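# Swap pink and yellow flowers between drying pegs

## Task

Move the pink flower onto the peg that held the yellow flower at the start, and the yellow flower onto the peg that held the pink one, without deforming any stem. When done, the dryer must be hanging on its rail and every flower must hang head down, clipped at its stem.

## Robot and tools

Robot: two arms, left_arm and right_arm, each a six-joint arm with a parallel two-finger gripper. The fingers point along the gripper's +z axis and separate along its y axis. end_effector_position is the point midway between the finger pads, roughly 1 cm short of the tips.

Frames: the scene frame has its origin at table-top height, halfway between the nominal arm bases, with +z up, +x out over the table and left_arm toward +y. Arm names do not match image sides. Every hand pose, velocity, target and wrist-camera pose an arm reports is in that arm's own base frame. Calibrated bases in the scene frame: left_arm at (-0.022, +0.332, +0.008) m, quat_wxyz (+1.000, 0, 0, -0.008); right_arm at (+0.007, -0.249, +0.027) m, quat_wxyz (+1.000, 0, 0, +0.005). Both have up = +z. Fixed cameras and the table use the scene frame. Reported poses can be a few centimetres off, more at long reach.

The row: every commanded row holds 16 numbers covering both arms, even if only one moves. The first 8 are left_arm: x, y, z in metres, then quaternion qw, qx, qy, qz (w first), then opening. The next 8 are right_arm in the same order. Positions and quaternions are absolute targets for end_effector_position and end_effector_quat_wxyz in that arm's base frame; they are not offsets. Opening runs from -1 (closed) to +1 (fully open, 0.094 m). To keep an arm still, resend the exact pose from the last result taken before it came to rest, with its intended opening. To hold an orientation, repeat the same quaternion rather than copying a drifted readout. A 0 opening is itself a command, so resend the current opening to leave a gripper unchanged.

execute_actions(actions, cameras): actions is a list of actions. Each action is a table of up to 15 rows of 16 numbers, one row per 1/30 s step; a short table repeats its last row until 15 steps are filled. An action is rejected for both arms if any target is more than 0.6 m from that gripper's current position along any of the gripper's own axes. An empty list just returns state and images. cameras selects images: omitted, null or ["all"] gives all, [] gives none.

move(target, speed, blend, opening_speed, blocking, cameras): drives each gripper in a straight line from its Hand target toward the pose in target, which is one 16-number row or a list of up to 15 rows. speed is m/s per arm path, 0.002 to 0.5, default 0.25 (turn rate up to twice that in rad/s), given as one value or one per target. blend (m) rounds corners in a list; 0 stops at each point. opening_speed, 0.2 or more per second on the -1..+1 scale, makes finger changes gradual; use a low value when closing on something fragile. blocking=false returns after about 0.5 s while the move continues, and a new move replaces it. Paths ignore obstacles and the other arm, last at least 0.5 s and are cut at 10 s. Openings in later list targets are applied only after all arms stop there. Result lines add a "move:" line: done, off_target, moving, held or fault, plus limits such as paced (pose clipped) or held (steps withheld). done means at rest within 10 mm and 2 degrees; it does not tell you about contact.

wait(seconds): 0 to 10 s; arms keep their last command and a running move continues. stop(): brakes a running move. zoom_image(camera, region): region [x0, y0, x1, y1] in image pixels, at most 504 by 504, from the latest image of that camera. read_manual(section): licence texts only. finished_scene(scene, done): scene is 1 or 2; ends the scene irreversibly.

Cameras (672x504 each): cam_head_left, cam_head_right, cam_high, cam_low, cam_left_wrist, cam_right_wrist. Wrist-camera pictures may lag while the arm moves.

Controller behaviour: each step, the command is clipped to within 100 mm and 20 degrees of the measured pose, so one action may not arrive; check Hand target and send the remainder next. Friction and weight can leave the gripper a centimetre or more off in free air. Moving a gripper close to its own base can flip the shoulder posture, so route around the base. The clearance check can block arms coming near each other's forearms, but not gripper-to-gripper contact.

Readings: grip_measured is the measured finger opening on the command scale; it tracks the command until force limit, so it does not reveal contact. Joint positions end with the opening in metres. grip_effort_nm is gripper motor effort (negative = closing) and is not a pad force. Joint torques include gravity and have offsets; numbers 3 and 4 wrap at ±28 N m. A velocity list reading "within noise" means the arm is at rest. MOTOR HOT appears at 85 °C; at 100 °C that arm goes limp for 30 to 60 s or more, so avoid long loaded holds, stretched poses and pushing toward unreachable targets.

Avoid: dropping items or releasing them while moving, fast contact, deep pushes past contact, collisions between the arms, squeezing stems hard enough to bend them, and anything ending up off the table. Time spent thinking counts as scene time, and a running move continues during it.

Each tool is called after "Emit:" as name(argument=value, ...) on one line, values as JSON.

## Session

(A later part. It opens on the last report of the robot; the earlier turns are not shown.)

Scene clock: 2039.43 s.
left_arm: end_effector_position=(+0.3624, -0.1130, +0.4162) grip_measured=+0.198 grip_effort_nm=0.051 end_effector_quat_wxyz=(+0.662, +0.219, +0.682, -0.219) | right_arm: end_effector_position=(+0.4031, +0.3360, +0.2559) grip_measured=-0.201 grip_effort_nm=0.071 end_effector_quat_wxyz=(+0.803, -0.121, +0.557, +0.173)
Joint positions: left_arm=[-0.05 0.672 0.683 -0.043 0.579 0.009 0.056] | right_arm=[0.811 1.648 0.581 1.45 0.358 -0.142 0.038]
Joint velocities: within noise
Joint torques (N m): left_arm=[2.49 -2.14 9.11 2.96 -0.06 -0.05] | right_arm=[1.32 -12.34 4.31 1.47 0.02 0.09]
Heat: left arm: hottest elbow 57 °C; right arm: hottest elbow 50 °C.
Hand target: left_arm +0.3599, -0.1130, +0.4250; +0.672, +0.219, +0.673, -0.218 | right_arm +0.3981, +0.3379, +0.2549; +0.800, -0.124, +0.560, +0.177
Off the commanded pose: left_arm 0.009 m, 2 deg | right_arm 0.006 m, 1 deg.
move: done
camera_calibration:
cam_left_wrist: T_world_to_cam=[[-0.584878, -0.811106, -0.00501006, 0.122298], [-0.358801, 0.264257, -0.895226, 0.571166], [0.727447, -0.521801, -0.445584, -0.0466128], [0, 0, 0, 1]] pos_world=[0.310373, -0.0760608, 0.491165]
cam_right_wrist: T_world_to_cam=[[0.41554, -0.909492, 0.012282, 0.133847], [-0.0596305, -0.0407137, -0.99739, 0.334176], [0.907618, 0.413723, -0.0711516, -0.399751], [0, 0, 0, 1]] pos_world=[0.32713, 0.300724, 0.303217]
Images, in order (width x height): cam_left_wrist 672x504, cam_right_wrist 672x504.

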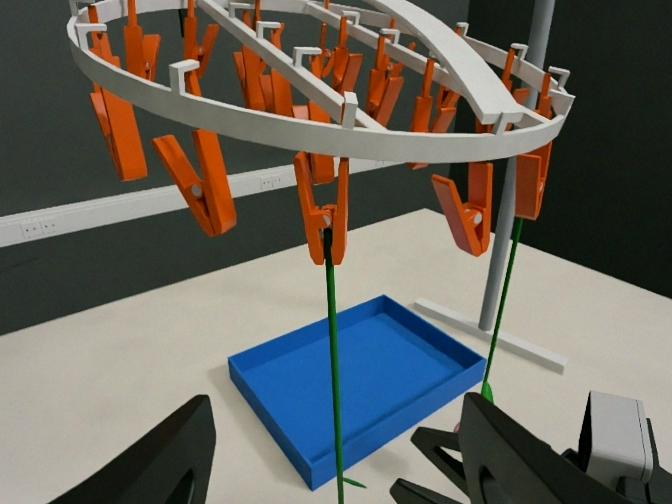

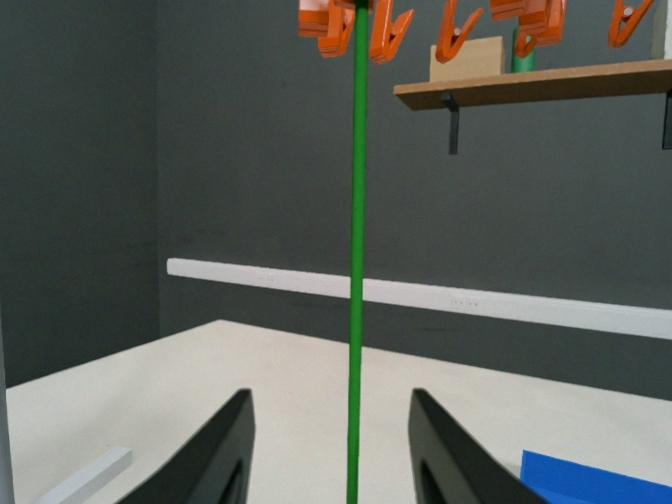

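Emit:
move(target=[[0.34,-0.10,0.405,0.6725,0.2185,0.6725,-0.2185,0.2,0.34,0.306,0.255,0.7813,-0.1057,0.5995,0.1378,-0.2],[0.32,-0.087,0.387,0.6998,0.2044,0.6478,-0.2230,0.2,0.268,0.262,0.26,0.6730,-0.0643,0.7345,0.0589,-0.2]], speed=0.1, blend=0.02, cameras=["cam_left_wrist","cam_right_wrist","cam_head_right","cam_high","cam_low"])

Scene clock: 2045.43 s.
left_arm: end_effector_position=(+0.3220, -0.0905, +0.3790) grip_measured=+0.198 grip_effort_nm=0.056 end_effector_quat_wxyz=(+0.689, +0.206, +0.657, -0.227) | right_arm: end_effector_position=(+0.2684, +0.2546, +0.2445) grip_measured=-0.201 grip_effort_nm=0.071 end_effector_quat_wxyz=(+0.669, -0.076, +0.739, +0.042)
Joint positions: left_arm=[0.055 0.52 0.487 0.1 0.676 -0.056 0.056] | right_arm=[1.158 0.924 0.38 0.358 0.985 0.116 0.038]
Joint velocities: within noise
Joint torques (N m): left_arm=[3.43 -0.56 9.03 2.86 0.11 -0.06] | right_arm=[1.49 -3.02 10.06 1.37 0.22 0.2]
Heat: left arm: hottest elbow 57 °C; right arm: hottest elbow 50 °C.
Hand target: left_arm +0.3200, -0.0871, +0.3869; +0.699, +0.204, +0.648, -0.223 | right_arm +0.2678, +0.2617, +0.2601; +0.673, -0.064, +0.734, +0.059
Off the commanded pose: left_arm 0.009 m, 2 deg | right_arm 0.017 m, 2 deg.
move: off_target (right_arm)
camera_calibration:
cam_left_wrist: T_world_to_cam=[[-0.578343, -0.815794, 0.000261483, 0.11223], [-0.304277, 0.215415, -0.927907, 0.507805], [0.756925, -0.536728, -0.372811, -0.0605223], [0, 0, 0, 1]] pos_world=[0.265232, -0.050316, 0.448603]
cam_right_wrist: T_world_to_cam=[[0.174397, -0.9835, 0.0480964, 0.190718], [-0.491769, -0.129311, -0.86107, 0.416622], [0.853082, 0.126515, -0.506207, -0.0504756], [0, 0, 0, 1]] pos_world=[0.214681, 0.247831, 0.324017]
Images, in order (width x height): cam_head_right 672x504, cam_high 672x504, cam_low 672x504, cam_left_wrist 672x504, cam_right_wrist 672x504.

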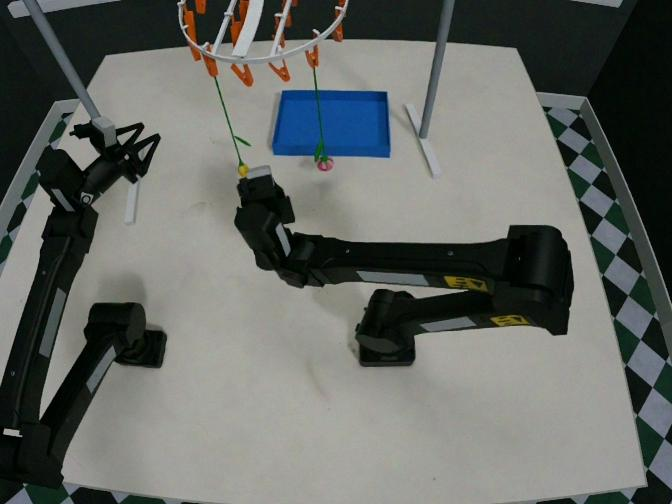

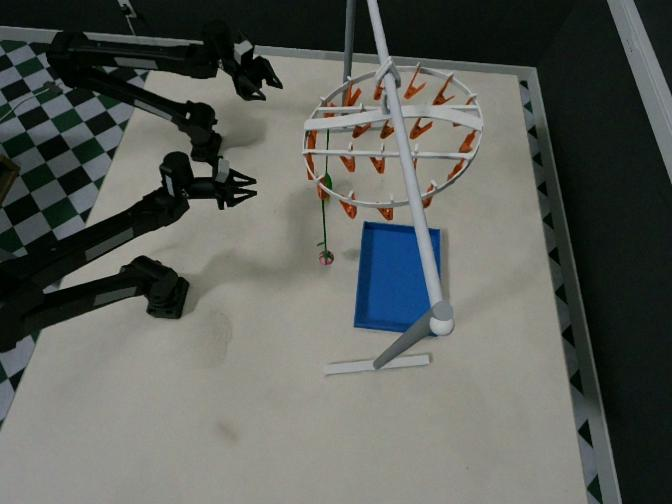

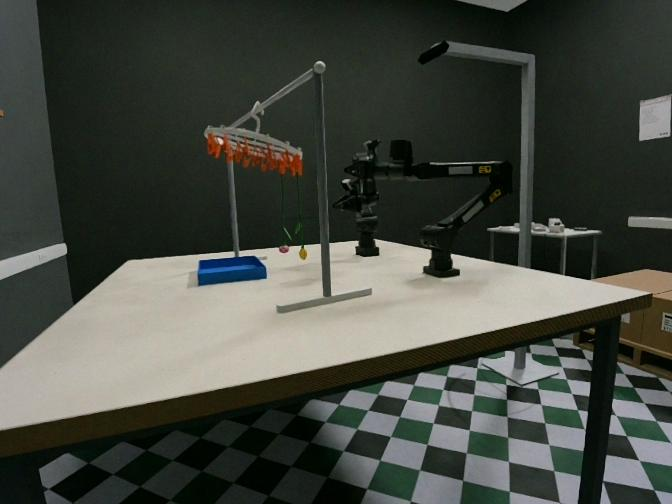

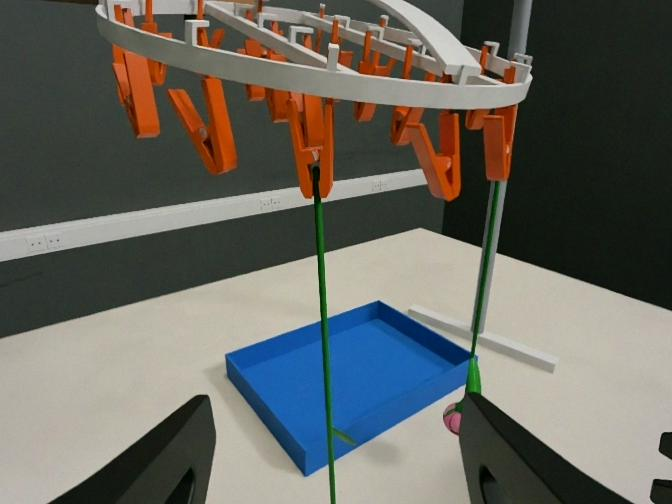

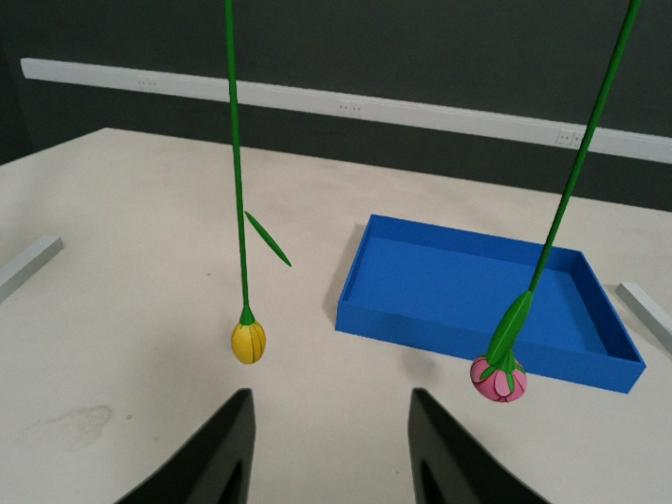

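Emit:
finished_scene(scene=2)

The scene is finished: the task was done.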